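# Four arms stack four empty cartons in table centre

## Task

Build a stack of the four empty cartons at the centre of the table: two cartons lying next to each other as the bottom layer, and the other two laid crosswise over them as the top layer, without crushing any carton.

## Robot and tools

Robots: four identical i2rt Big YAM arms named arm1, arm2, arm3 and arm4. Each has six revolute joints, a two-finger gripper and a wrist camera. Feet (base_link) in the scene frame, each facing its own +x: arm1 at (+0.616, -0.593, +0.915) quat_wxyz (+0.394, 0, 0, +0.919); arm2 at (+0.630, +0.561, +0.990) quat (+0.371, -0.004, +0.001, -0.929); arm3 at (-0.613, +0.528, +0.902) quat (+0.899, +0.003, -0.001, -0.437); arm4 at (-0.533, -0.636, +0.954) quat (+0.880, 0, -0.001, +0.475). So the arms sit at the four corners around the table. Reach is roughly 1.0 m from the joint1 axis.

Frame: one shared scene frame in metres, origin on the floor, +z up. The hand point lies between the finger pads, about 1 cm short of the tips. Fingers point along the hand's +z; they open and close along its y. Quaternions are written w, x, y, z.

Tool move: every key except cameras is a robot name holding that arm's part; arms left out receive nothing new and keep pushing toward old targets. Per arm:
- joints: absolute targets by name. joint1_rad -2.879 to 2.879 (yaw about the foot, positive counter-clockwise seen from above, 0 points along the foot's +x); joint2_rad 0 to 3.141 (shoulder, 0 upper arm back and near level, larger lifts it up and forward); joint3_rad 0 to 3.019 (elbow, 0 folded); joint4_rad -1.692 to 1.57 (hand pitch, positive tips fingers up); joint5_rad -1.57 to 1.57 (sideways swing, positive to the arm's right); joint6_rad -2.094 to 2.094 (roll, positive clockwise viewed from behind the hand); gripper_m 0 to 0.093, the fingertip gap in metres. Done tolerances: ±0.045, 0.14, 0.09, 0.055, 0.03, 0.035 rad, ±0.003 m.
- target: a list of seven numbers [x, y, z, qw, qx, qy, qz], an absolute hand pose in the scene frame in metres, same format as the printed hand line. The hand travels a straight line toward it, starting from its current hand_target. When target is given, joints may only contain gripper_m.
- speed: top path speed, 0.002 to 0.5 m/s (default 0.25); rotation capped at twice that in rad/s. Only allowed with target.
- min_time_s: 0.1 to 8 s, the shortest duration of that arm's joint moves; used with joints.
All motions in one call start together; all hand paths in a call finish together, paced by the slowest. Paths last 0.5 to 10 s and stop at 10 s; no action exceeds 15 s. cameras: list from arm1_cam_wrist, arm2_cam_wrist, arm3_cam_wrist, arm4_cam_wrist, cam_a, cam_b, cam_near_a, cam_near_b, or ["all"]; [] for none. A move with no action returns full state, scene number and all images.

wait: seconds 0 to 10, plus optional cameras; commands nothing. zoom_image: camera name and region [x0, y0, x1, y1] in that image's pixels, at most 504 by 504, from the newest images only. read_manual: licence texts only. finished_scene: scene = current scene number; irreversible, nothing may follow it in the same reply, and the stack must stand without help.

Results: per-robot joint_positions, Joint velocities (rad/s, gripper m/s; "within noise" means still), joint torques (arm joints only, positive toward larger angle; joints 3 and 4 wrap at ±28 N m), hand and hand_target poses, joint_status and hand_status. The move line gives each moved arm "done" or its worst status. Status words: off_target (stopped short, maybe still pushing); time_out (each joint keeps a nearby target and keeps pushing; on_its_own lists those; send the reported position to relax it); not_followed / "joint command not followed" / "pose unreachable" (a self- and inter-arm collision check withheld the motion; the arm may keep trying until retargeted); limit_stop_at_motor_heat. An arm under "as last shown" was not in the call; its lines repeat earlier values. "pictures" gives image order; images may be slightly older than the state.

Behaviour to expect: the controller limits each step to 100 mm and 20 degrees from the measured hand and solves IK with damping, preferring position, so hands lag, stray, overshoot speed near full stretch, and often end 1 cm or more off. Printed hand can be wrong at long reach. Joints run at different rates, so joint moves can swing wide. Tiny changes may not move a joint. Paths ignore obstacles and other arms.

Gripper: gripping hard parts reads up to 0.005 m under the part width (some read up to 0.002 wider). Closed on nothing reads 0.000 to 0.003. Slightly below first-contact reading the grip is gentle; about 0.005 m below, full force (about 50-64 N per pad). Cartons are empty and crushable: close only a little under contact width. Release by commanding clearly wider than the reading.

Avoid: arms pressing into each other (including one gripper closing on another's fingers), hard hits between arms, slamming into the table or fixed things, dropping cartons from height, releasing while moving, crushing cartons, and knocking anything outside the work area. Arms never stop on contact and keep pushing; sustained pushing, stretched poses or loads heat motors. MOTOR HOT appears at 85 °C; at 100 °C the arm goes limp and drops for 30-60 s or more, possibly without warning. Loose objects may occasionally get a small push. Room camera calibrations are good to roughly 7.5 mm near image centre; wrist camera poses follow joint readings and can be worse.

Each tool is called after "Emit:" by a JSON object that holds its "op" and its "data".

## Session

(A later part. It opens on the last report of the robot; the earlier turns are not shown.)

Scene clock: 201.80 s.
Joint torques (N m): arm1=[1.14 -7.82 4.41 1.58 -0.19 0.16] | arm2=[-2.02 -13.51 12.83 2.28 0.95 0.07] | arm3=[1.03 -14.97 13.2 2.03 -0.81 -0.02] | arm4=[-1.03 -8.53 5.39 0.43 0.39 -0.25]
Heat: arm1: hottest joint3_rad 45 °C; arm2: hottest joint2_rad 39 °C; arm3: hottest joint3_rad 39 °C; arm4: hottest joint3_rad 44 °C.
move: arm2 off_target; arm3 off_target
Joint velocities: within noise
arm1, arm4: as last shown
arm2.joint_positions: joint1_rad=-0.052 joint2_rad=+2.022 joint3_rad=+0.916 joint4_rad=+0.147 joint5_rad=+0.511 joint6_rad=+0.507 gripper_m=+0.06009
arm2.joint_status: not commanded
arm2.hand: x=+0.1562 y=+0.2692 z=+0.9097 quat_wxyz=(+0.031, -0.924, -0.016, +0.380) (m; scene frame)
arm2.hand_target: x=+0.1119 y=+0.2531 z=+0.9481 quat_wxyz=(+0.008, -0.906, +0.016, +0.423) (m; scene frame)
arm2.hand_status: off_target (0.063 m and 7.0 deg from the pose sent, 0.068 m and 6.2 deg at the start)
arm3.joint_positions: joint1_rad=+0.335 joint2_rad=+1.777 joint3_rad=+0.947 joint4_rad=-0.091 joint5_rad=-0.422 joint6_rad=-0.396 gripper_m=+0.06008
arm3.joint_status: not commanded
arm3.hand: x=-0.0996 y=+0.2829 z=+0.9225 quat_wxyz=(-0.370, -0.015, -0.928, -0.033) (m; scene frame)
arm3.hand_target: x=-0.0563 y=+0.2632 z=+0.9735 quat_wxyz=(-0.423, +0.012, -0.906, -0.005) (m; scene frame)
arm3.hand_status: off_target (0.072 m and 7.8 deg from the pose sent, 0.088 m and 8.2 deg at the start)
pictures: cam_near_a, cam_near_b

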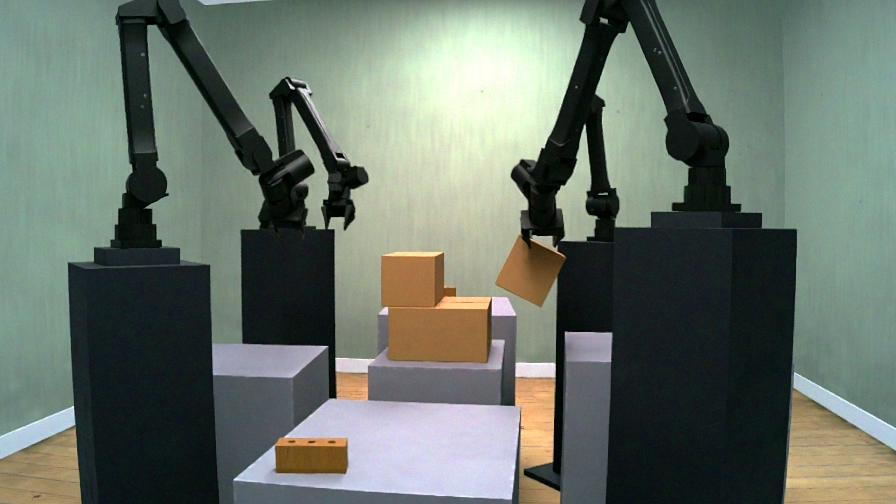

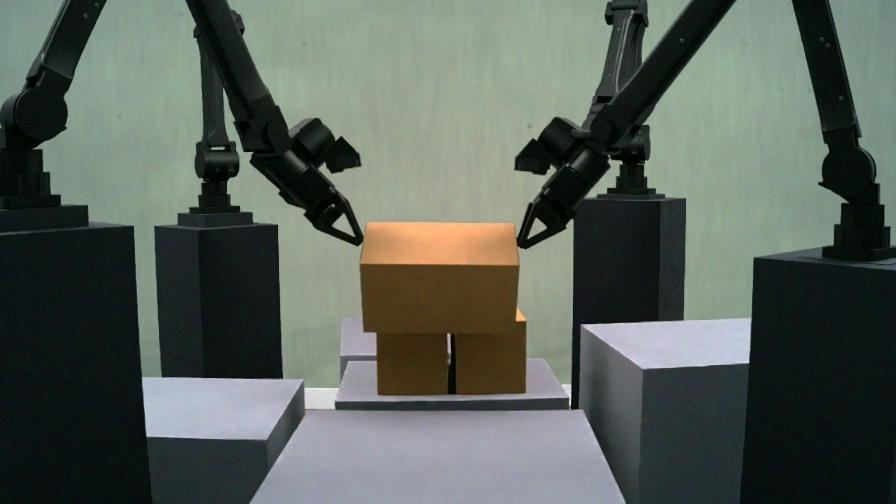

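Emit:
{"op": "move", "data": {"arm2": {"target":[0.108,0.24,0.95,0.0147,0.9057,0.0316,-0.4223],"speed":0.04}, "arm3": {"target":[-0.05,0.25,0.97,0.4223,0.0316,0.9057,-0.0147],"speed":0.04}, "cameras": ["cam_near_b","cam_near_a"]}}

Scene clock: 204.17 s.
Joint torques (N m): arm1=[1.14 -7.82 4.4 1.57 -0.19 0.15] | arm2=[-1.85 -14.04 11.28 3.52 0.65 0.05] | arm3=[1.38 -14.86 11.9 2.69 -0.54 0.09] | arm4=[-0.91 -8.47 5.38 0.4 0.4 -0.25]
Heat: arm1: hottest joint3_rad 45 °C; arm2: hottest joint2_rad 39 °C; arm3: hottest joint3_rad 39 °C; arm4: hottest joint3_rad 44 °C.
move: arm2 off_target; arm3 off_target
Joint velocities: within noise
arm1, arm4: as last shown
arm2.joint_positions: joint1_rad=-0.052 joint2_rad=+2.022 joint3_rad=+0.916 joint4_rad=+0.165 joint5_rad=+0.443 joint6_rad=+0.421 gripper_m=+0.06009
arm2.joint_status: not commanded
arm2.hand: x=+0.1581 y=+0.2569 z=+0.9077 quat_wxyz=(+0.014, -0.926, -0.065, +0.371) (m; scene frame)
arm2.hand_target: x=+0.1119 y=+0.2434 z=+0.9530 quat_wxyz=(-0.014, -0.906, -0.032, +0.423) (m; scene frame)
arm2.hand_status: off_target (0.068 m and 8.2 deg from the pose sent, 0.069 m and 7.6 deg at the start)
arm3.joint_positions: joint1_rad=+0.335 joint2_rad=+1.777 joint3_rad=+0.964 joint4_rad=-0.069 joint5_rad=-0.356 joint6_rad=-0.327 gripper_m=+0.06008
arm3.joint_status: not commanded
arm3.hand: x=-0.0933 y=+0.2661 z=+0.9289 quat_wxyz=(-0.373, -0.054, -0.926, -0.008) (m; scene frame)
arm3.hand_target: x=-0.0547 y=+0.2526 z=+0.9726 quat_wxyz=(-0.422, -0.032, -0.906, +0.015) (m; scene frame)
arm3.hand_status: off_target (0.062 m and 7.1 deg from the pose sent, 0.076 m and 8.7 deg at the start)
pictures: cam_near_a, cam_near_b

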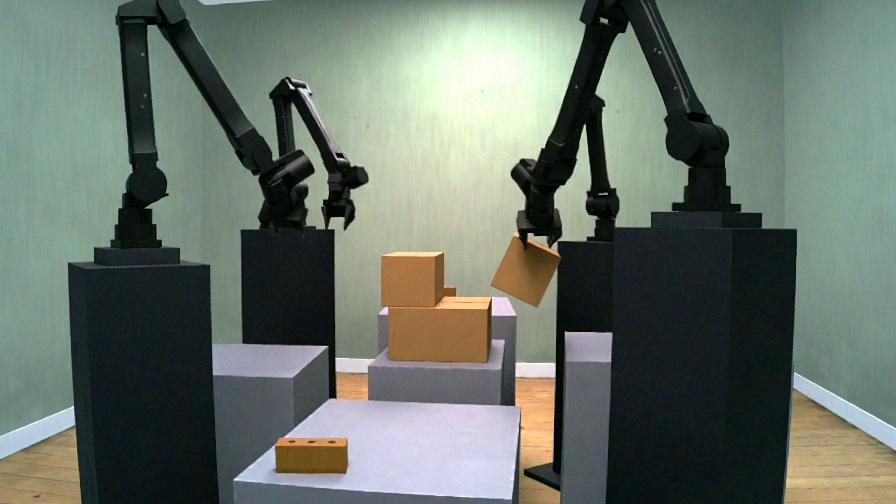

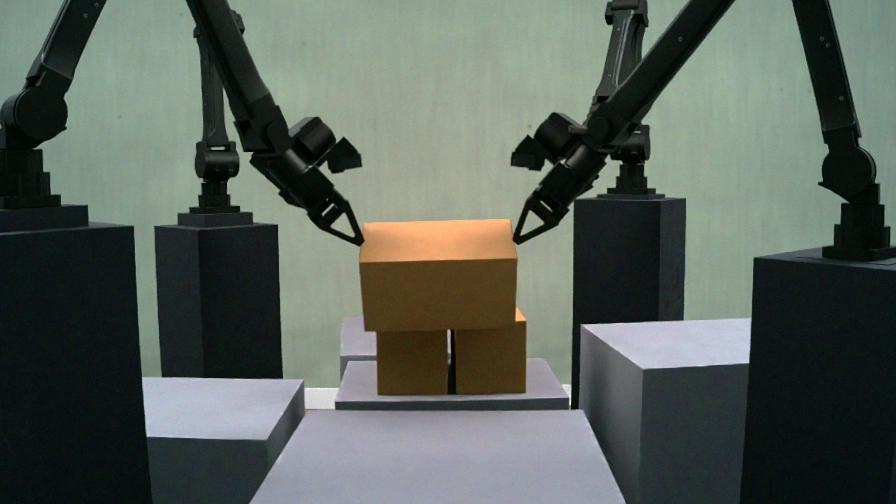

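Emit:
{"op": "move", "data": {"arm2": {"target":[0.125,0.40,0.935,-0.0221,0.9051,-0.0474,-0.422],"speed":0.08}, "arm3": {"target":[-0.035,0.40,0.96,0.4223,-0.0316,0.9057,0.0147],"speed":0.08}}}

Emit:
{"op": "move", "data": {"arm2": {"target":[0.145,0.515,0.865,-0.0166,0.9056,-0.0356,-0.4223],"speed":0.08}, "arm3": {"target":[-0.035,0.515,0.89,0.4226,-0.0119,0.9062,0.0055],"speed":0.08}, "cameras": ["cam_near_b","cam_near_a","cam_a","arm2_cam_wrist"]}}

Scene clock: 208.73 s.
Joint torques (N m): arm1=[1.08 -7.88 4.4 1.58 -0.19 0.16] | arm2=[-1.61 -14.15 7.42 4.89 0.66 0.12] | arm3=[3.31 -16.09 9.77 3.73 -0.89 -0.1] | arm4=[-1.03 -8.29 5.34 0.39 0.42 -0.27]
Heat: arm1: hottest joint3_rad 44 °C; arm2: hottest joint2_rad 39 °C; arm3: hottest joint3_rad 40 °C; arm4: hottest joint3_rad 43 °C.
move: arm2 off_target; arm3 off_target
Joint velocities: within noise
arm1.joint_positions: joint1_rad=-0.129 joint2_rad=+1.445 joint3_rad=+0.496 joint4_rad=-0.025 joint5_rad=-0.661 joint6_rad=-0.714 gripper_m=+0.06007
arm1.joint_status: not commanded
arm1.hand: x=+0.3037 y=-0.3463 z=+0.9444 quat_wxyz=(+0.006, +0.909, -0.007, -0.417) (m; scene frame)
arm1.hand_target: x=+0.3000 y=-0.3499 z=+0.9500 quat_wxyz=(+0.000, +0.906, +0.000, -0.423) (m; scene frame)
arm1.hand_status: not commanded
arm2.joint_positions: joint1_rad=-0.290 joint2_rad=+1.975 joint3_rad=+0.687 joint4_rad=+0.340 joint5_rad=+0.400 joint6_rad=+0.360 gripper_m=+0.06008
arm2.joint_status: not commanded
arm2.hand: x=+0.1732 y=+0.4066 z=+0.8886 quat_wxyz=(+0.051, -0.934, +0.010, +0.354) (m; scene frame)
arm2.hand_target: x=+0.1285 y=+0.4018 z=+0.9365 quat_wxyz=(+0.023, -0.905, +0.047, +0.422) (m; scene frame)
arm2.hand_status: off_target (0.067 m and 10.0 deg from the pose sent, 0.149 m and 14.4 deg at the start)
arm3.joint_positions: joint1_rad=+0.571 joint2_rad=+1.747 joint3_rad=+0.849 joint4_rad=+0.008 joint5_rad=-0.260 joint6_rad=-0.227 gripper_m=+0.06008
arm3.joint_status: not commanded
arm3.hand: x=-0.0832 y=+0.3912 z=+0.9072 quat_wxyz=(-0.353, -0.007, -0.935, -0.028) (m; scene frame)
arm3.hand_target: x=-0.0403 y=+0.4018 z=+0.9620 quat_wxyz=(-0.422, +0.031, -0.906, -0.015) (m; scene frame)
arm3.hand_status: off_target (0.072 m and 9.8 deg from the pose sent, 0.149 m and 11.6 deg at the start)
arm4.joint_positions: joint1_rad=+0.087 joint2_rad=+1.401 joint3_rad=+0.471 joint4_rad=-0.303 joint5_rad=+0.527 joint6_rad=+0.981 gripper_m=+0.06005
arm4.joint_status: not commanded
arm4.hand: x=-0.2999 y=-0.3895 z=+0.9517 quat_wxyz=(-0.304, +0.002, -0.953, -0.008) (m; scene frame)
arm4.hand_target: x=-0.3001 y=-0.3998 z=+0.9499 quat_wxyz=(-0.301, +0.000, -0.954, +0.000) (m; scene frame)
arm4.hand_status: not commanded
pictures: none

Scene clock: 211.13 s.
Joint torques (N m): arm1=[1.14 -7.82 4.4 1.58 -0.19 0.15] | arm2=[0.09 -10.75 4.49 4.71 0.08 0.07] | arm3=[1.96 -14.15 8.34 3.62 -0.22 -0.01] | arm4=[-1.08 -8.41 5.38 0.38 0.4 -0.26]
Heat: arm1: hottest joint3_rad 44 °C; arm2: hottest joint2_rad 39 °C; arm3: hottest joint3_rad 40 °C; arm4: hottest joint3_rad 43 °C.
move: arm2 off_target; arm3 off_target
Joint velocities: within noise
arm1, arm4: as last shown
arm2.joint_positions: joint1_rad=-0.585 joint2_rad=+2.143 joint3_rad=+0.573 joint4_rad=+0.737 joint5_rad=+0.183 joint6_rad=+0.147 gripper_m=+0.06008
arm2.joint_status: not commanded
arm2.hand: x=+0.1804 y=+0.5148 z=+0.8427 quat_wxyz=(+0.026, -0.928, +0.021, +0.372) (m; scene frame)
arm2.hand_target: x=+0.1467 y=+0.5154 z=+0.8663 quat_wxyz=(+0.017, -0.906, +0.035, +0.422) (m; scene frame)
arm2.hand_status: off_target (0.042 m and 6.6 deg from the pose sent, 0.114 m and 9.8 deg at the start)
arm3.joint_positions: joint1_rad=+0.850 joint2_rad=+1.856 joint3_rad=+0.760 joint4_rad=+0.271 joint5_rad=-0.038 joint6_rad=-0.028 gripper_m=+0.06008
arm3.joint_status: not commanded
arm3.hand: x=-0.0772 y=+0.5047 z=+0.8562 quat_wxyz=(-0.366, -0.006, -0.931, -0.005) (m; scene frame)
arm3.hand_target: x=-0.0388 y=+0.5155 z=+0.8921 quat_wxyz=(-0.422, +0.012, -0.906, -0.006) (m; scene frame)
arm3.hand_status: off_target (0.055 m and 7.4 deg from the pose sent, 0.134 m and 9.3 deg at the start)
pictures: arm2_cam_wrist, cam_a, cam_near_a, cam_near_b
camera_calibration:
arm2_cam_wrist: T_world_to_cam=[[0.055883, 0.997938, 0.0315675, -0.549914], [0.987219, -0.0505013, -0.151156, -0.0196875], [-0.14925, 0.0396111, -0.988006, 0.964303], [0, 0, 0, 1]] pos_world=[0.194089, 0.509589, 0.96712]

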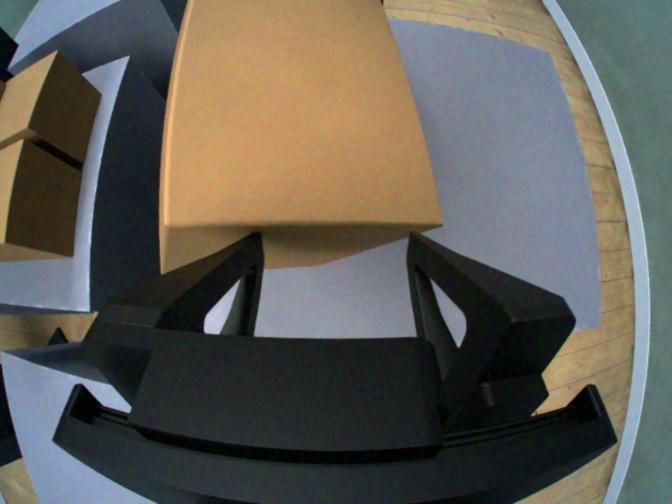

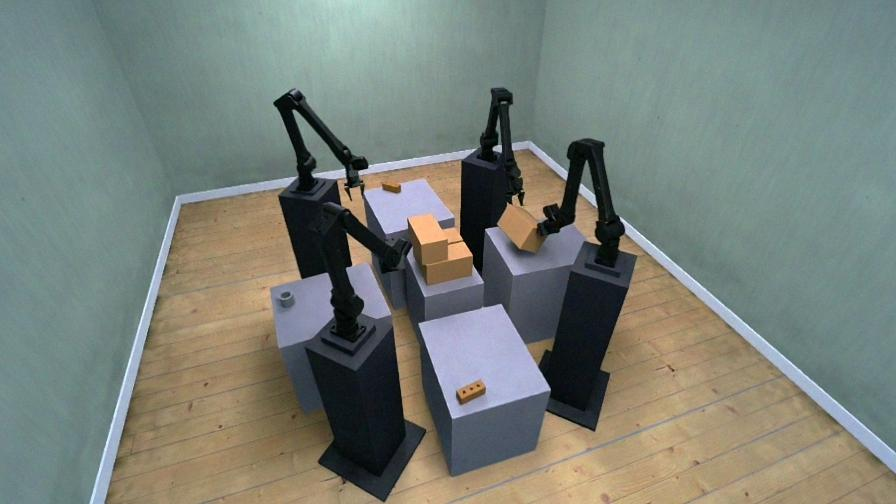

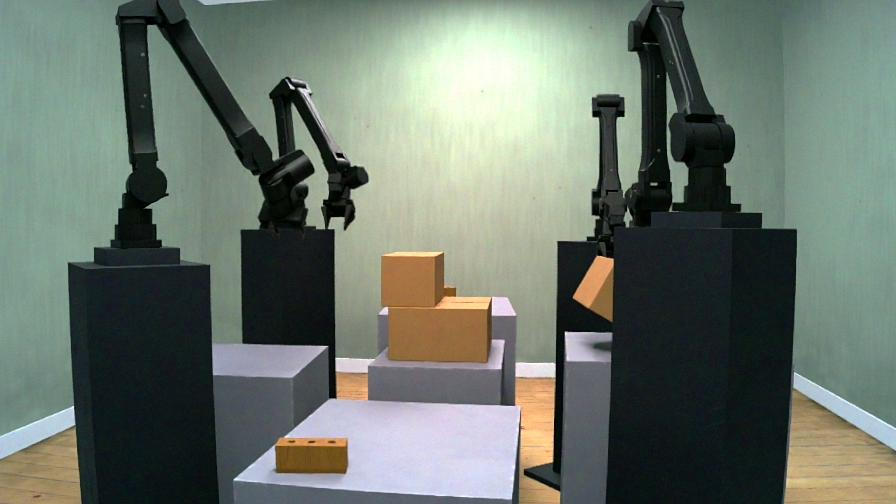

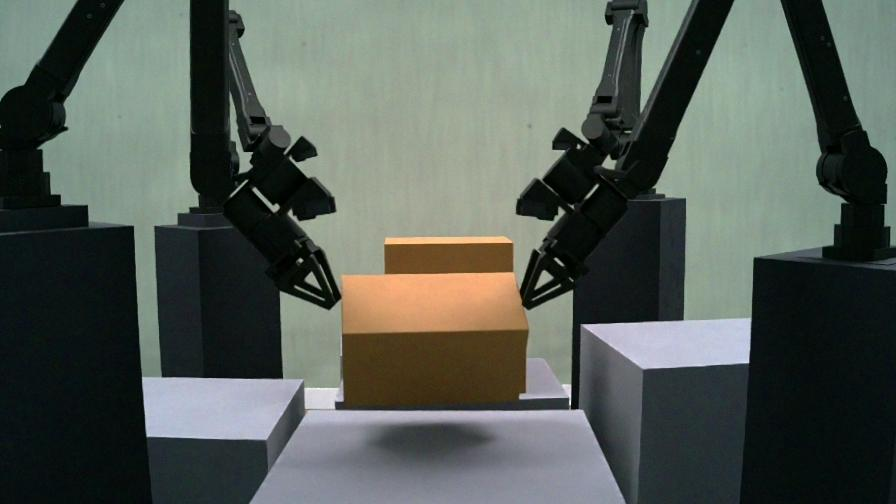

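Lower onto the +y table.

Emit:
{"op": "move", "data": {"arm2": {"target":[0.145,0.515,0.79,-0.0166,0.9056,-0.0356,-0.4223],"speed":0.05}, "arm3": {"target":[-0.035,0.515,0.815,0.4226,-0.0119,0.9062,0.0055],"speed":0.05}}}

Emit:
{"op": "move", "data": {"arm2": {"target":[0.155,0.52,0.755,-0.0166,0.9056,-0.0356,-0.4223],"speed":0.04}, "arm3": {"target":[-0.045,0.52,0.78,0.4226,-0.0119,0.9062,0.0055],"speed":0.04}, "cameras": ["cam_near_b","cam_near_a","arm3_cam_wrist","arm2_cam_wrist"]}}

Scene clock: 214.00 s.
Joint torques (N m): arm1=[1.14 -7.82 4.41 1.58 -0.19 0.15] | arm2=[-0.21 -9.99 4.49 3.62 0.18 0.04] | arm3=[1.79 -13.45 8.05 2.89 -0.45 -0.03] | arm4=[-0.97 -8.41 5.3 0.4 0.41 -0.25]
Heat: arm1: hottest joint3_rad 44 °C; arm2: hottest joint2_rad 39 °C; arm3: hottest joint3_rad 40 °C; arm4: hottest joint3_rad 43 °C.
move: arm2 off_target; arm3 off_target
Joint velocities: within noise
arm1, arm4: as last shown
arm2.joint_positions: joint1_rad=-0.585 joint2_rad=+2.390 joint3_rad=+0.648 joint4_rad=+0.935 joint5_rad=+0.182 joint6_rad=+0.147 gripper_m=+0.06008
arm2.joint_status: not commanded
arm2.hand: x=+0.1801 y=+0.5145 z=+0.7797 quat_wxyz=(+0.023, -0.923, +0.021, +0.383) (m; scene frame)
arm2.hand_target: x=+0.1467 y=+0.5154 z=+0.7917 quat_wxyz=(+0.017, -0.906, +0.035, +0.422) (m; scene frame)
arm2.hand_status: off_target (0.037 m and 5.2 deg from the pose sent, 0.063 m and 6.6 deg at the start)
arm3.joint_positions: joint1_rad=+0.851 joint2_rad=+2.046 joint3_rad=+0.755 joint4_rad=+0.491 joint5_rad=-0.033 joint6_rad=-0.027 gripper_m=+0.06008
arm3.joint_status: not commanded
arm3.hand: x=-0.0798 y=+0.5047 z=+0.7945 quat_wxyz=(-0.378, -0.007, -0.926, -0.002) (m; scene frame)
arm3.hand_target: x=-0.0387 y=+0.5154 z=+0.8176 quat_wxyz=(-0.422, +0.012, -0.906, -0.006) (m; scene frame)
arm3.hand_status: off_target (0.050 m and 6.1 deg from the pose sent, 0.060 m and 7.4 deg at the start)
pictures: none

Scene clock: 215.53 s.
Joint torques (N m): arm1=[1.08 -7.82 4.4 1.58 -0.19 0.15] | arm2=[-0.38 -11.05 3.58 3.67 0.04 0.03] | arm3=[2.02 -10.17 7.39 1.92 -0.25 -0.04] | arm4=[-1.08 -8.29 5.35 0.36 0.42 -0.27]
Heat: arm1: hottest joint3_rad 44 °C; arm2: hottest joint2_rad 39 °C; arm3: hottest joint3_rad 41 °C; arm4: hottest joint1_rad 42 °C.
move: arm2 off_target; arm3 off_target
Joint velocities: within noise
arm1, arm4: as last shown
arm2.joint_positions: joint1_rad=-0.594 joint2_rad=+2.515 joint3_rad=+0.680 joint4_rad=+1.023 joint5_rad=+0.178 joint6_rad=+0.147 gripper_m=+0.06008
arm2.joint_status: not commanded
arm2.hand: x=+0.1910 y=+0.5199 z=+0.7444 quat_wxyz=(+0.023, -0.924, +0.025, +0.381) (m; scene frame)
arm2.hand_target: x=+0.1566 y=+0.5203 z=+0.7568 quat_wxyz=(+0.017, -0.906, +0.035, +0.422) (m; scene frame)
arm2.hand_status: off_target (0.038 m and 5.4 deg from the pose sent, 0.036 m and 5.2 deg at the start)
arm3.joint_positions: joint1_rad=+0.858 joint2_rad=+2.098 joint3_rad=+0.755 joint4_rad=+0.622 joint5_rad=-0.030 joint6_rad=-0.021 gripper_m=+0.06008
arm3.joint_status: not commanded
arm3.hand: x=-0.0698 y=+0.5077 z=+0.7910 quat_wxyz=(-0.414, -0.006, -0.910, -0.001) (m; scene frame)
arm3.hand_target: x=-0.0474 y=+0.5203 z=+0.7813 quat_wxyz=(-0.423, +0.012, -0.906, -0.006) (m; scene frame)
arm3.hand_status: off_target (0.030 m and 2.4 deg from the pose sent, 0.041 m and 6.0 deg at the start)
pictures: arm2_cam_wrist, arm3_cam_wrist, cam_near_a, cam_near_b
camera_calibration:
arm2_cam_wrist: T_world_to_cam=[[0.0613612, 0.997841, 0.0234314, -0.547332], [0.983754, -0.0564935, -0.170401, -0.0266053], [-0.16871, 0.0335067, -0.985096, 0.873244], [0, 0, 0, 1]] pos_world=[0.207083, 0.515387, 0.86852]
arm3_cam_wrist: T_world_to_cam=[[-0.00657131, -0.999971, -0.0037881, 0.509778], [-0.969827, 0.00729635, -0.243685, 0.125664], [0.243705, 0.00207247, -0.969847, 0.905901], [0, 0, 0, 1]] pos_world=[-0.0955504, 0.506969, 0.911139]

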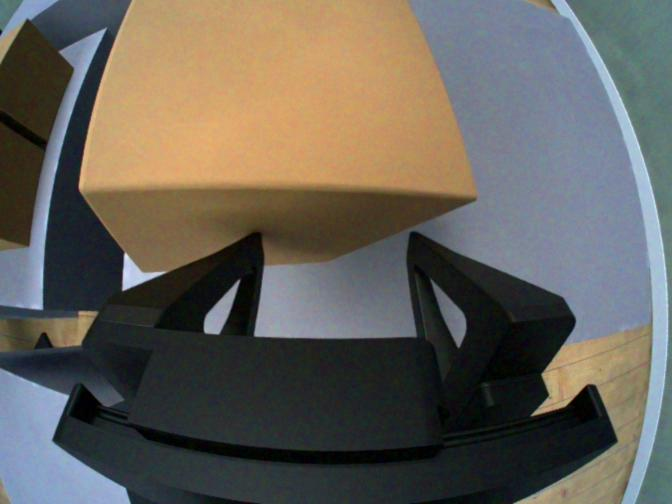

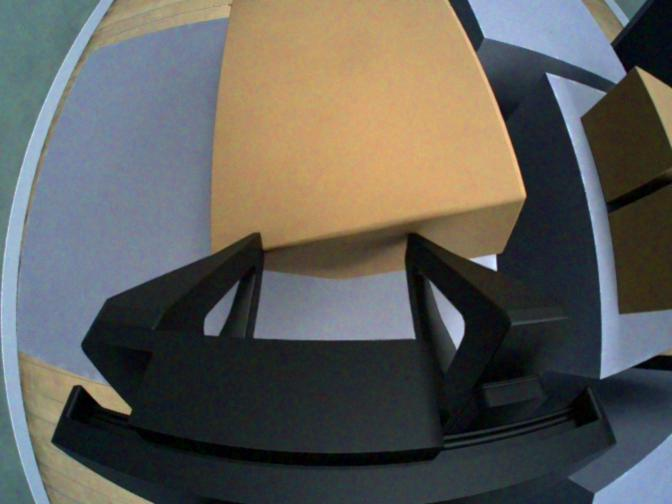

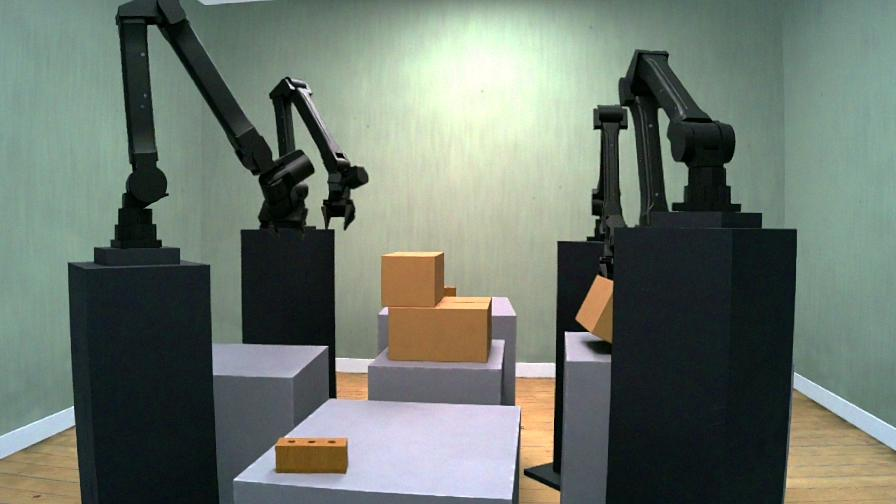

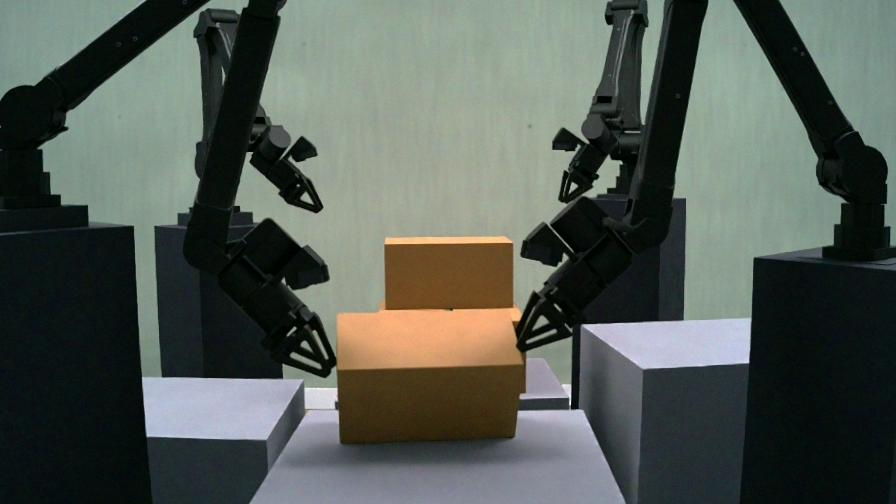

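Emit:
{"op": "move", "data": {"arm2": {"target":[0.18,0.52,0.745,-0.0166,0.9056,-0.0356,-0.4223],"speed":0.03}, "arm3": {"target":[-0.065,0.52,0.76,0.4226,-0.0119,0.9062,0.0055],"speed":0.03}}}

Emit:
{"op": "move", "data": {"arm2": {"target":[0.235,0.505,0.765,-0.0122,0.906,-0.0261,-0.4224],"speed":0.04}, "arm3": {"target":[-0.125,0.52,0.775,0.4226,0,0.9063,0],"speed":0.04}, "cameras": ["cam_near_b","cam_near_a","arm3_cam_wrist","arm2_cam_wrist"]}}

Scene clock: 217.57 s.
Joint torques (N m): arm1=[1.14 -7.82 4.41 1.58 -0.19 0.15] | arm2=[0.15 -11.11 0.36 3.62 0.29 0.11] | arm3=[1.79 -9.41 4.9 1.25 -0.05 -0.07] | arm4=[-0.91 -8.41 5.38 0.46 0.4 -0.26]
Heat: arm1: hottest joint3_rad 44 °C; arm2: hottest joint2_rad 39 °C; arm3: hottest joint3_rad 41 °C; arm4: hottest joint1_rad 42 °C.
move: arm2 off_target; arm3 off_target
Joint velocities: within noise
arm1, arm4: as last shown
arm2.joint_positions: joint1_rad=-0.594 joint2_rad=+2.569 joint3_rad=+0.680 joint4_rad=+1.113 joint5_rad=+0.180 joint6_rad=+0.147 gripper_m=+0.06008
arm2.joint_status: not commanded
arm2.hand: x=+0.1959 y=+0.5210 z=+0.7375 quat_wxyz=(+0.021, -0.917, +0.026, +0.397) (m; scene frame)
arm2.hand_target: x=+0.1804 y=+0.5200 z=+0.7453 quat_wxyz=(+0.016, -0.906, +0.035, +0.422) (m; scene frame)
arm2.hand_status: off_target (0.018 m and 3.4 deg from the pose sent, 0.011 m and 5.4 deg at the start)
arm3.joint_positions: joint1_rad=+0.860 joint2_rad=+2.137 joint3_rad=+0.747 joint4_rad=+0.727 joint5_rad=-0.036 joint6_rad=-0.019 gripper_m=+0.06008
arm3.joint_status: not commanded
arm3.hand: x=-0.0666 y=+0.5095 z=+0.7888 quat_wxyz=(-0.440, -0.005, -0.898, -0.004) (m; scene frame)
arm3.hand_target: x=-0.0671 y=+0.5198 z=+0.7614 quat_wxyz=(-0.423, +0.012, -0.906, -0.005) (m; scene frame)
arm3.hand_status: off_target (0.031 m and 2.9 deg from the pose sent, 0.034 m and 2.4 deg at the start)
pictures: none

Scene clock: 219.63 s.
Joint torques (N m): arm1=[1.14 -7.88 4.41 1.58 -0.19 0.15] | arm2=[2.14 -9.99 -3.64 2.78 0.33 0.11] | arm3=[1.08 -14.21 1.13 2.17 0.22 0.19] | arm4=[-1.08 -8.47 5.3 0.44 0.41 -0.25]
Heat: arm1: hottest joint3_rad 43 °C; arm2: hottest joint2_rad 39 °C; arm3: hottest joint3_rad 40 °C; arm4: hottest joint1_rad 42 °C.
move: arm2 done; arm3 off_target
Joint velocities: within noise
arm1, arm4: as last shown
arm2.joint_positions: joint1_rad=-0.528 joint2_rad=+2.570 joint3_rad=+0.573 joint4_rad=+1.262 joint5_rad=+0.223 joint6_rad=+0.186 gripper_m=+0.06008
arm2.joint_status: not commanded
arm2.hand: x=+0.2296 y=+0.5074 z=+0.7605 quat_wxyz=(+0.015, -0.907, +0.025, +0.419) (m; scene frame)
arm2.hand_target: x=+0.2348 y=+0.5050 z=+0.7649 quat_wxyz=(+0.012, -0.906, +0.026, +0.422) (m; scene frame)
arm2.hand_status: done (0.007 m and 0.5 deg from the pose sent, 0.050 m and 3.3 deg at the start)
arm3.joint_positions: joint1_rad=+0.875 joint2_rad=+2.156 joint3_rad=+0.612 joint4_rad=+0.812 joint5_rad=-0.017 joint6_rad=-0.022 gripper_m=+0.06008
arm3.joint_status: not commanded
arm3.hand: x=-0.1305 y=+0.5166 z=+0.7644 quat_wxyz=(-0.409, -0.001, -0.913, +0.001) (m; scene frame)
arm3.hand_target: x=-0.1250 y=+0.5200 z=+0.7749 quat_wxyz=(-0.423, +0.000, -0.906, +0.000) (m; scene frame)
arm3.hand_status: off_target (0.012 m and 1.7 deg from the pose sent, 0.061 m and 2.4 deg at the start)
pictures: arm2_cam_wrist, arm3_cam_wrist, cam_near_a, cam_near_b
camera_calibration:
arm2_cam_wrist: T_world_to_cam=[[0.0563692, 0.998396, 0.00534864, -0.523032], [0.966358, -0.0532123, -0.251635, 0.00154587], [-0.250946, 0.0193531, -0.967807, 0.908885], [0, 0, 0, 1]] pos_world=[0.25607, 0.504686, 0.882812]
arm3_cam_wrist: T_world_to_cam=[[0.00186882, -0.999987, 0.00478868, 0.512781], [-0.972457, -0.00293346, -0.233065, 0.0571289], [0.233076, -0.00422123, -0.972449, 0.898753], [0, 0, 0, 1]] pos_world=[-0.154881, 0.516736, 0.884851]

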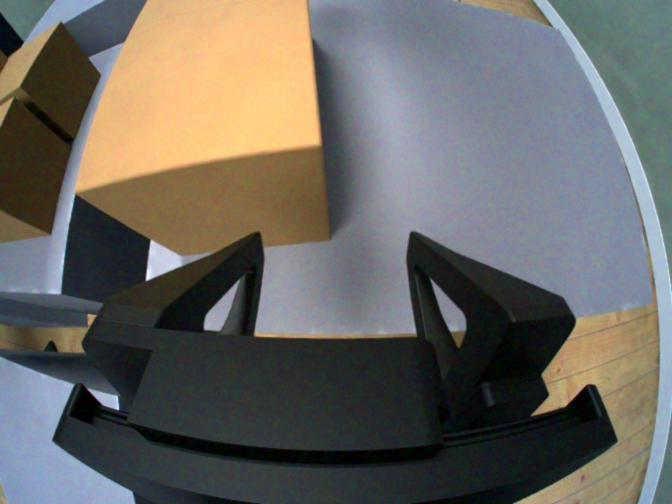

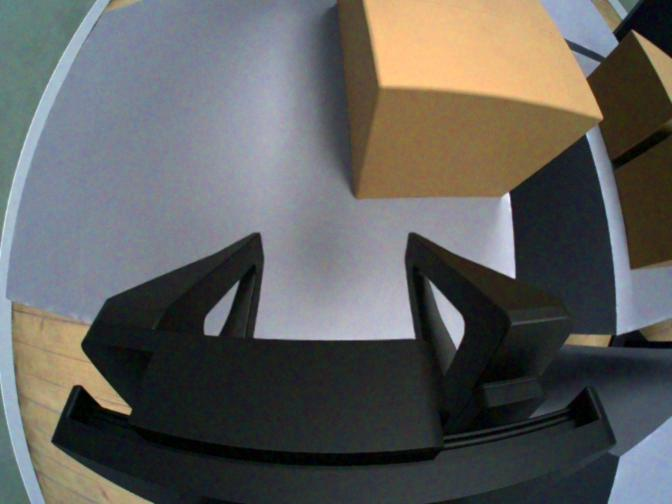

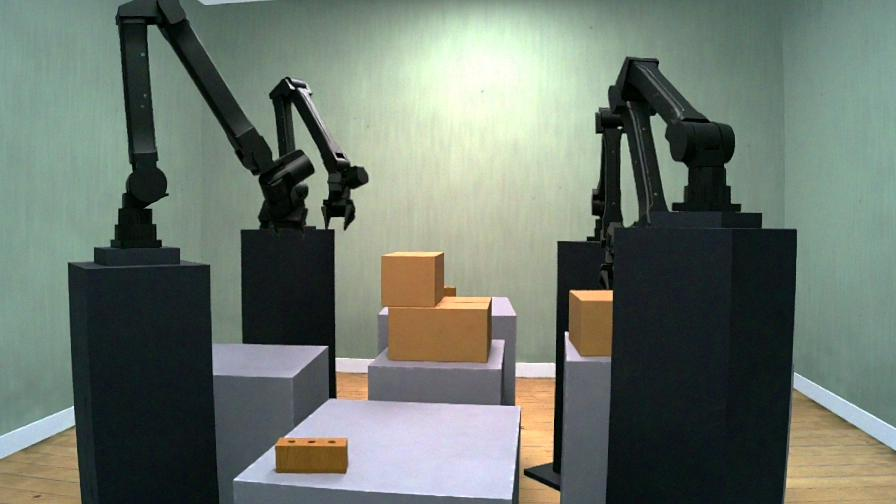

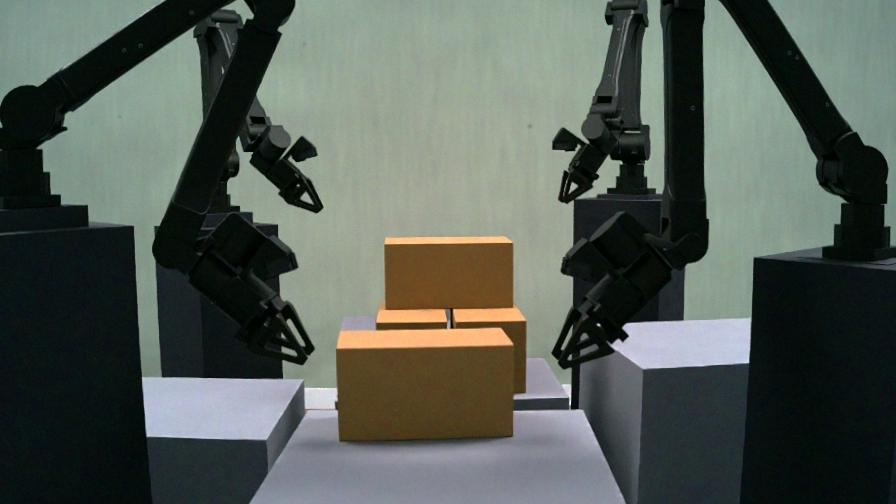

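Emit:
{"op": "move", "data": {"arm2": {"target":[0.225,0.44,0.765,0.0092,0.9061,0.0198,-0.4225],"speed":0.08,"joints":{"gripper_m":0.02}}, "arm3": {"target":[-0.115,0.444,0.79,0.4225,-0.0198,0.9061,0.0092],"speed":0.08,"joints":{"gripper_m":0.02}}}}

Emit:
{"op": "move", "data": {"arm2": {"target":[0.203,0.44,0.755,0.0092,0.9061,0.0198,-0.4225],"speed":0.05}, "arm3": {"target":[-0.083,0.444,0.783,0.4225,-0.0198,0.9061,0.0092],"speed":0.05}, "cameras": ["arm3_cam_wrist","arm2_cam_wrist","cam_near_b"]}}

Scene clock: 223.53 s.
Joint torques (N m): arm1=[1.08 -7.82 4.4 1.59 -0.19 0.16] | arm2=[1.55 -11.93 -1.01 1.36 0.33 0.11] | arm3=[-0.5 -14.15 3.08 1.13 -0.25 0.06] | arm4=[-1.14 -8.41 5.35 0.44 0.39 -0.25]
Heat: arm1: hottest joint3_rad 43 °C; arm2: hottest joint2_rad 39 °C; arm3: hottest joint3_rad 40 °C; arm4: hottest joint3_rad 42 °C.
move: arm2 off_target; arm3 off_target
Joint velocities: within noise
arm1, arm4: as last shown
arm2.joint_positions: joint1_rad=-0.363 joint2_rad=+2.550 joint3_rad=+0.600 joint4_rad=+1.193 joint5_rad=+0.268 joint6_rad=+0.230 gripper_m=+0.02009
arm2.joint_status: all done
arm2.hand: x=+0.2330 y=+0.4463 z=+0.7579 quat_wxyz=(-0.005, -0.910, -0.023, +0.415) (m; scene frame)
arm2.hand_target: x=+0.2251 y=+0.4401 z=+0.7651 quat_wxyz=(-0.009, -0.906, -0.020, +0.423) (m; scene frame)
arm2.hand_status: off_target (0.012 m and 1.2 deg from the pose sent, 0.068 m and 5.9 deg at the start)
arm3.joint_positions: joint1_rad=+0.675 joint2_rad=+2.102 joint3_rad=+0.638 joint4_rad=+0.719 joint5_rad=-0.209 joint6_rad=-0.181 gripper_m=+0.02009
arm3.joint_status: all done
arm3.hand: x=-0.1253 y=+0.4512 z=+0.7801 quat_wxyz=(-0.411, +0.019, -0.911, -0.014) (m; scene frame)
arm3.hand_target: x=-0.1152 y=+0.4440 z=+0.7901 quat_wxyz=(-0.423, +0.020, -0.906, -0.009) (m; scene frame)
arm3.hand_status: off_target (0.016 m and 1.5 deg from the pose sent, 0.079 m and 3.1 deg at the start)
pictures: none

Scene clock: 224.77 s.
Joint torques (N m): arm1=[1.14 -7.82 4.38 1.57 -0.18 0.16] | arm2=[-0.21 -11.16 -0.68 1.44 -0.03 -0.11] | arm3=[0.85 -12.98 3.99 1.17 0.1 0.19] | arm4=[-0.97 -8.47 5.31 0.4 0.39 -0.26]
Heat: arm1: hottest joint3_rad 43 °C; arm2: hottest joint2_rad 39 °C; arm3: hottest joint3_rad 40 °C; arm4: hottest joint3_rad 42 °C.
move: arm2 done; arm3 done
Joint velocities: within noise
arm1, arm4: as last shown
arm2.joint_positions: joint1_rad=-0.372 joint2_rad=+2.550 joint3_rad=+0.663 joint4_rad=+1.147 joint5_rad=+0.257 joint6_rad=+0.228 gripper_m=+0.02009
arm2.joint_status: not commanded
arm2.hand: x=+0.2089 y=+0.4384 z=+0.7527 quat_wxyz=(-0.010, -0.907, -0.021, +0.421) (m; scene frame)
arm2.hand_target: x=+0.2030 y=+0.4400 z=+0.7551 quat_wxyz=(-0.009, -0.906, -0.020, +0.423) (m; scene frame)
arm2.hand_status: done (0.007 m and 0.3 deg from the pose sent, 0.031 m and 1.2 deg at the start)
arm3.joint_positions: joint1_rad=+0.675 joint2_rad=+2.115 joint3_rad=+0.726 joint4_rad=+0.671 joint5_rad=-0.202 joint6_rad=-0.181 gripper_m=+0.02009
arm3.joint_status: not commanded
arm3.hand: x=-0.0899 y=+0.4417 z=+0.7856 quat_wxyz=(-0.423, +0.019, -0.906, -0.008) (m; scene frame)
arm3.hand_target: x=-0.0831 y=+0.4440 z=+0.7832 quat_wxyz=(-0.423, +0.020, -0.906, -0.009) (m; scene frame)
arm3.hand_status: done (0.008 m and 0.2 deg from the pose sent, 0.043 m and 1.5 deg at the start)
pictures: arm2_cam_wrist, arm3_cam_wrist, cam_near_b
camera_calibration:
arm2_cam_wrist: T_world_to_cam=[[-0.0480013, 0.998846, -0.0017539, -0.425943], [0.966074, 0.0459802, -0.254139, -0.0256463], [-0.253765, -0.0138934, -0.967166, 0.912232], [0, 0, 0, 1]] pos_world=[0.235823, 0.439305, 0.875015]
arm3_cam_wrist: T_world_to_cam=[[0.0447456, -0.998983, 0.0055314, 0.440412], [-0.963813, -0.0446255, -0.262817, 0.143841], [0.262797, 0.00642868, -0.96483, 0.901556], [0, 0, 0, 1]] pos_world=[-0.117996, 0.440587, 0.905216]

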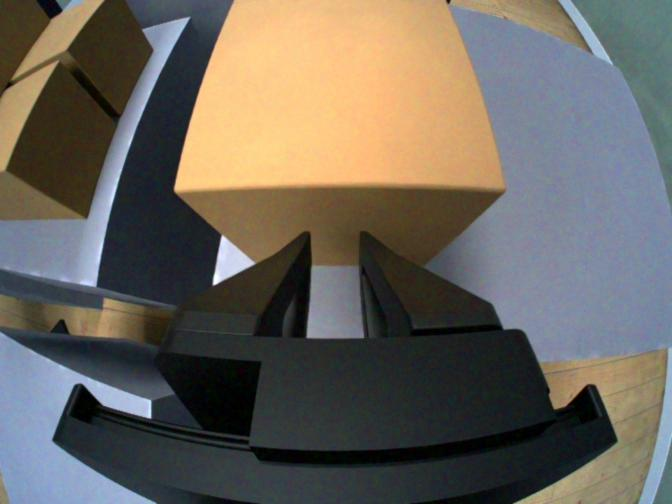

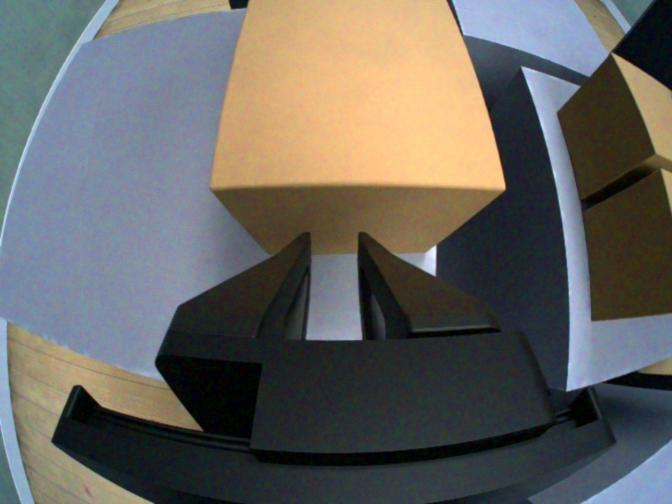

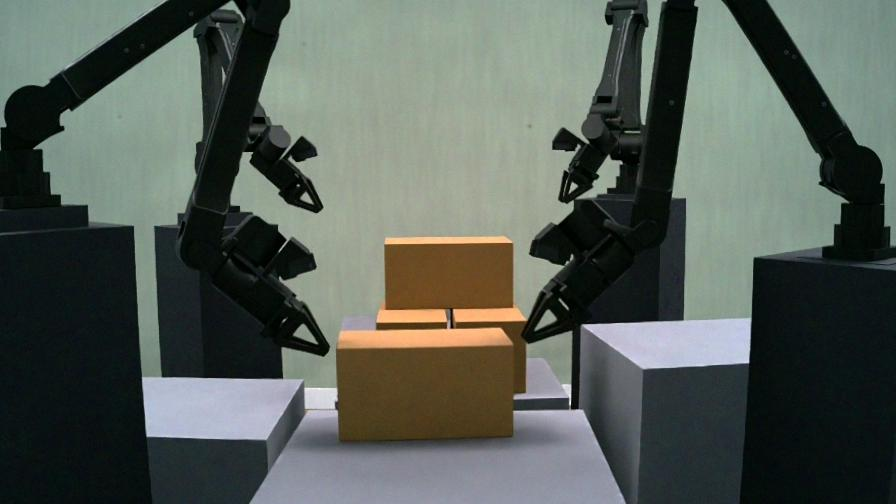

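Emit:
{"op": "move", "data": {"arm2": {"target":[0.203,0.444,0.757,0.0092,0.9061,0.0198,-0.4225],"speed":0.05}, "arm3": {"target":[-0.083,0.431,0.782,0.4225,-0.0198,0.9061,0.0092],"speed":0.05}}}

Emit:
{"op": "move", "data": {"arm2": {"target":[0.150,0.443,0.765,0.0092,0.9061,0.0198,-0.4225],"speed":0.05}, "arm3": {"target":[-0.022,0.433,0.795,0.4225,-0.0198,0.9061,0.0092],"speed":0.05}, "cameras": ["arm3_cam_wrist","arm2_cam_wrist","cam_near_b"]}}

Scene clock: 226.70 s.
Joint torques (N m): arm1=[1.2 -7.82 4.4 1.59 -0.19 0.15] | arm2=[0.21 -11.63 -1.06 1.68 0.01 -0.13] | arm3=[-0.79 -12.92 4.04 1.21 -0.25 0.05] | arm4=[-0.91 -8.53 5.37 0.46 0.4 -0.26]
Heat: arm1: hottest joint3_rad 43 °C; arm2: hottest joint2_rad 39 °C; arm3: hottest joint3_rad 39 °C; arm4: hottest joint3_rad 42 °C.
move: arm2 done; arm3 done
Joint velocities: within noise
arm1.joint_positions: joint1_rad=-0.129 joint2_rad=+1.445 joint3_rad=+0.496 joint4_rad=-0.025 joint5_rad=-0.661 joint6_rad=-0.714 gripper_m=+0.06007
arm1.joint_status: not commanded
arm1.hand: x=+0.3037 y=-0.3463 z=+0.9444 quat_wxyz=(+0.006, +0.909, -0.007, -0.417) (m; scene frame)
arm1.hand_target: x=+0.3000 y=-0.3499 z=+0.9500 quat_wxyz=(+0.000, +0.906, +0.000, -0.423) (m; scene frame)
arm1.hand_status: not commanded
arm2.joint_positions: joint1_rad=-0.383 joint2_rad=+2.550 joint3_rad=+0.663 joint4_rad=+1.147 joint5_rad=+0.248 joint6_rad=+0.222 gripper_m=+0.02009
arm2.joint_status: not commanded
arm2.hand: x=+0.2079 y=+0.4416 z=+0.7524 quat_wxyz=(-0.010, -0.907, -0.020, +0.420) (m; scene frame)
arm2.hand_target: x=+0.2030 y=+0.4439 z=+0.7570 quat_wxyz=(-0.009, -0.906, -0.020, +0.423) (m; scene frame)
arm2.hand_status: done (0.007 m and 0.4 deg from the pose sent, 0.009 m and 0.3 deg at the start)
arm3.joint_positions: joint1_rad=+0.666 joint2_rad=+2.119 joint3_rad=+0.734 joint4_rad=+0.661 joint5_rad=-0.218 joint6_rad=-0.190 gripper_m=+0.02009
arm3.joint_status: not commanded
arm3.hand: x=-0.0886 y=+0.4390 z=+0.7843 quat_wxyz=(-0.422, +0.021, -0.906, -0.012) (m; scene frame)
arm3.hand_target: x=-0.0832 y=+0.4309 z=+0.7821 quat_wxyz=(-0.422, +0.020, -0.906, -0.009) (m; scene frame)
arm3.hand_status: done (0.010 m and 0.4 deg from the pose sent, 0.013 m and 0.2 deg at the start)
arm4.joint_positions: joint1_rad=+0.087 joint2_rad=+1.401 joint3_rad=+0.471 joint4_rad=-0.303 joint5_rad=+0.527 joint6_rad=+0.981 gripper_m=+0.06005
arm4.joint_status: not commanded
arm4.hand: x=-0.2999 y=-0.3895 z=+0.9517 quat_wxyz=(-0.304, +0.002, -0.953, -0.008) (m; scene frame)
arm4.hand_target: x=-0.3001 y=-0.3998 z=+0.9499 quat_wxyz=(-0.301, +0.000, -0.954, +0.000) (m; scene frame)
arm4.hand_status: not commanded
pictures: none

Scene clock: 228.57 s.
Joint torques (N m): arm1=[1.14 -7.88 4.4 1.57 -0.19 0.15] | arm2=[-1.67 -13.39 3.99 2.13 0.15 -0.11] | arm3=[2.08 -12.86 8.94 1.16 0.5 0.29] | arm4=[-1.26 -8.47 5.34 0.4 0.4 -0.26]
Heat: arm1: hottest joint3_rad 43 °C; arm2: hottest joint2_rad 39 °C; arm3: hottest joint3_rad 40 °C; arm4: hottest joint1_rad 41 °C.
move: arm2 off_target; arm3 off_target
Joint velocities: within noise
arm1, arm4: as last shown
arm2.joint_positions: joint1_rad=-0.420 joint2_rad=+2.511 joint3_rad=+0.705 joint4_rad=+0.986 joint5_rad=+0.207 joint6_rad=+0.188 gripper_m=+0.02009
arm2.joint_status: not commanded
arm2.hand: x=+0.1957 y=+0.4468 z=+0.7424 quat_wxyz=(-0.003, -0.924, -0.032, +0.381) (m; scene frame)
arm2.hand_target: x=+0.1520 y=+0.4440 z=+0.7671 quat_wxyz=(-0.008, -0.906, -0.020, +0.423) (m; scene frame)
arm2.hand_status: off_target (0.051 m and 5.5 deg from the pose sent, 0.059 m and 0.4 deg at the start)
arm3.joint_positions: joint1_rad=+0.667 joint2_rad=+2.108 joint3_rad=+0.827 joint4_rad=+0.516 joint5_rad=-0.207 joint6_rad=-0.186 gripper_m=+0.02009
arm3.joint_status: not commanded
arm3.hand: x=-0.0607 y=+0.4309 z=+0.7891 quat_wxyz=(-0.403, +0.016, -0.915, -0.013) (m; scene frame)
arm3.hand_target: x=-0.0248 y=+0.4340 z=+0.7974 quat_wxyz=(-0.423, +0.020, -0.906, -0.010) (m; scene frame)
arm3.hand_status: off_target (0.039 m and 2.5 deg from the pose sent, 0.068 m and 0.4 deg at the start)
pictures: arm2_cam_wrist, arm3_cam_wrist, cam_near_b
camera_calibration:
arm2_cam_wrist: T_world_to_cam=[[-0.0633959, 0.997828, 0.0178844, -0.446101], [0.983517, 0.0655073, -0.16853, -0.0916672], [-0.169335, 0.00690556, -0.985534, 0.886822], [0, 0, 0, 1]] pos_world=[0.212046, 0.445013, 0.866523]
arm3_cam_wrist: T_world_to_cam=[[0.0434279, -0.999033, -0.0069165, 0.438123], [-0.974326, -0.040821, -0.221408, 0.137577], [0.220912, 0.0163542, -0.975157, 0.898702], [0, 0, 0, 1]] pos_world=[-0.0835156, 0.428617, 0.909866]

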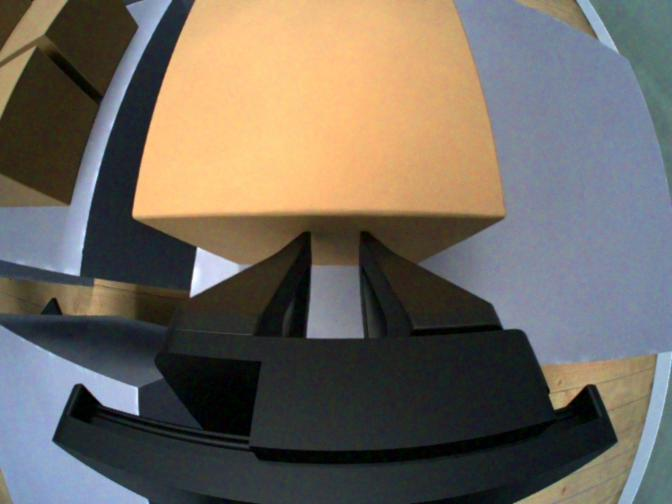

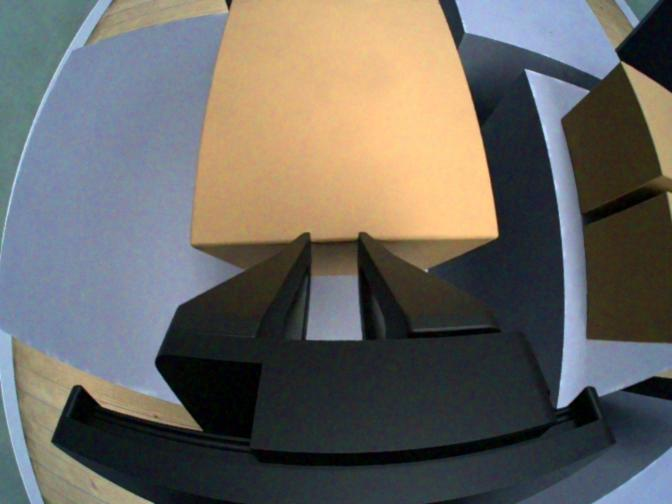

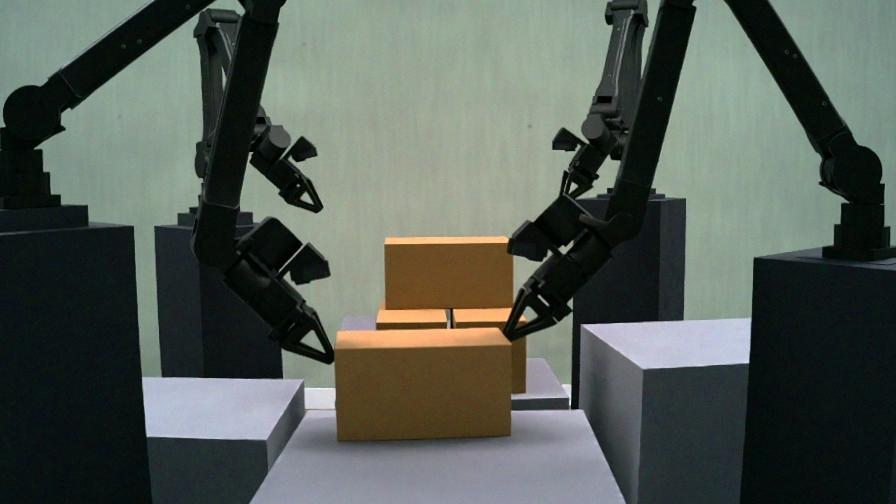

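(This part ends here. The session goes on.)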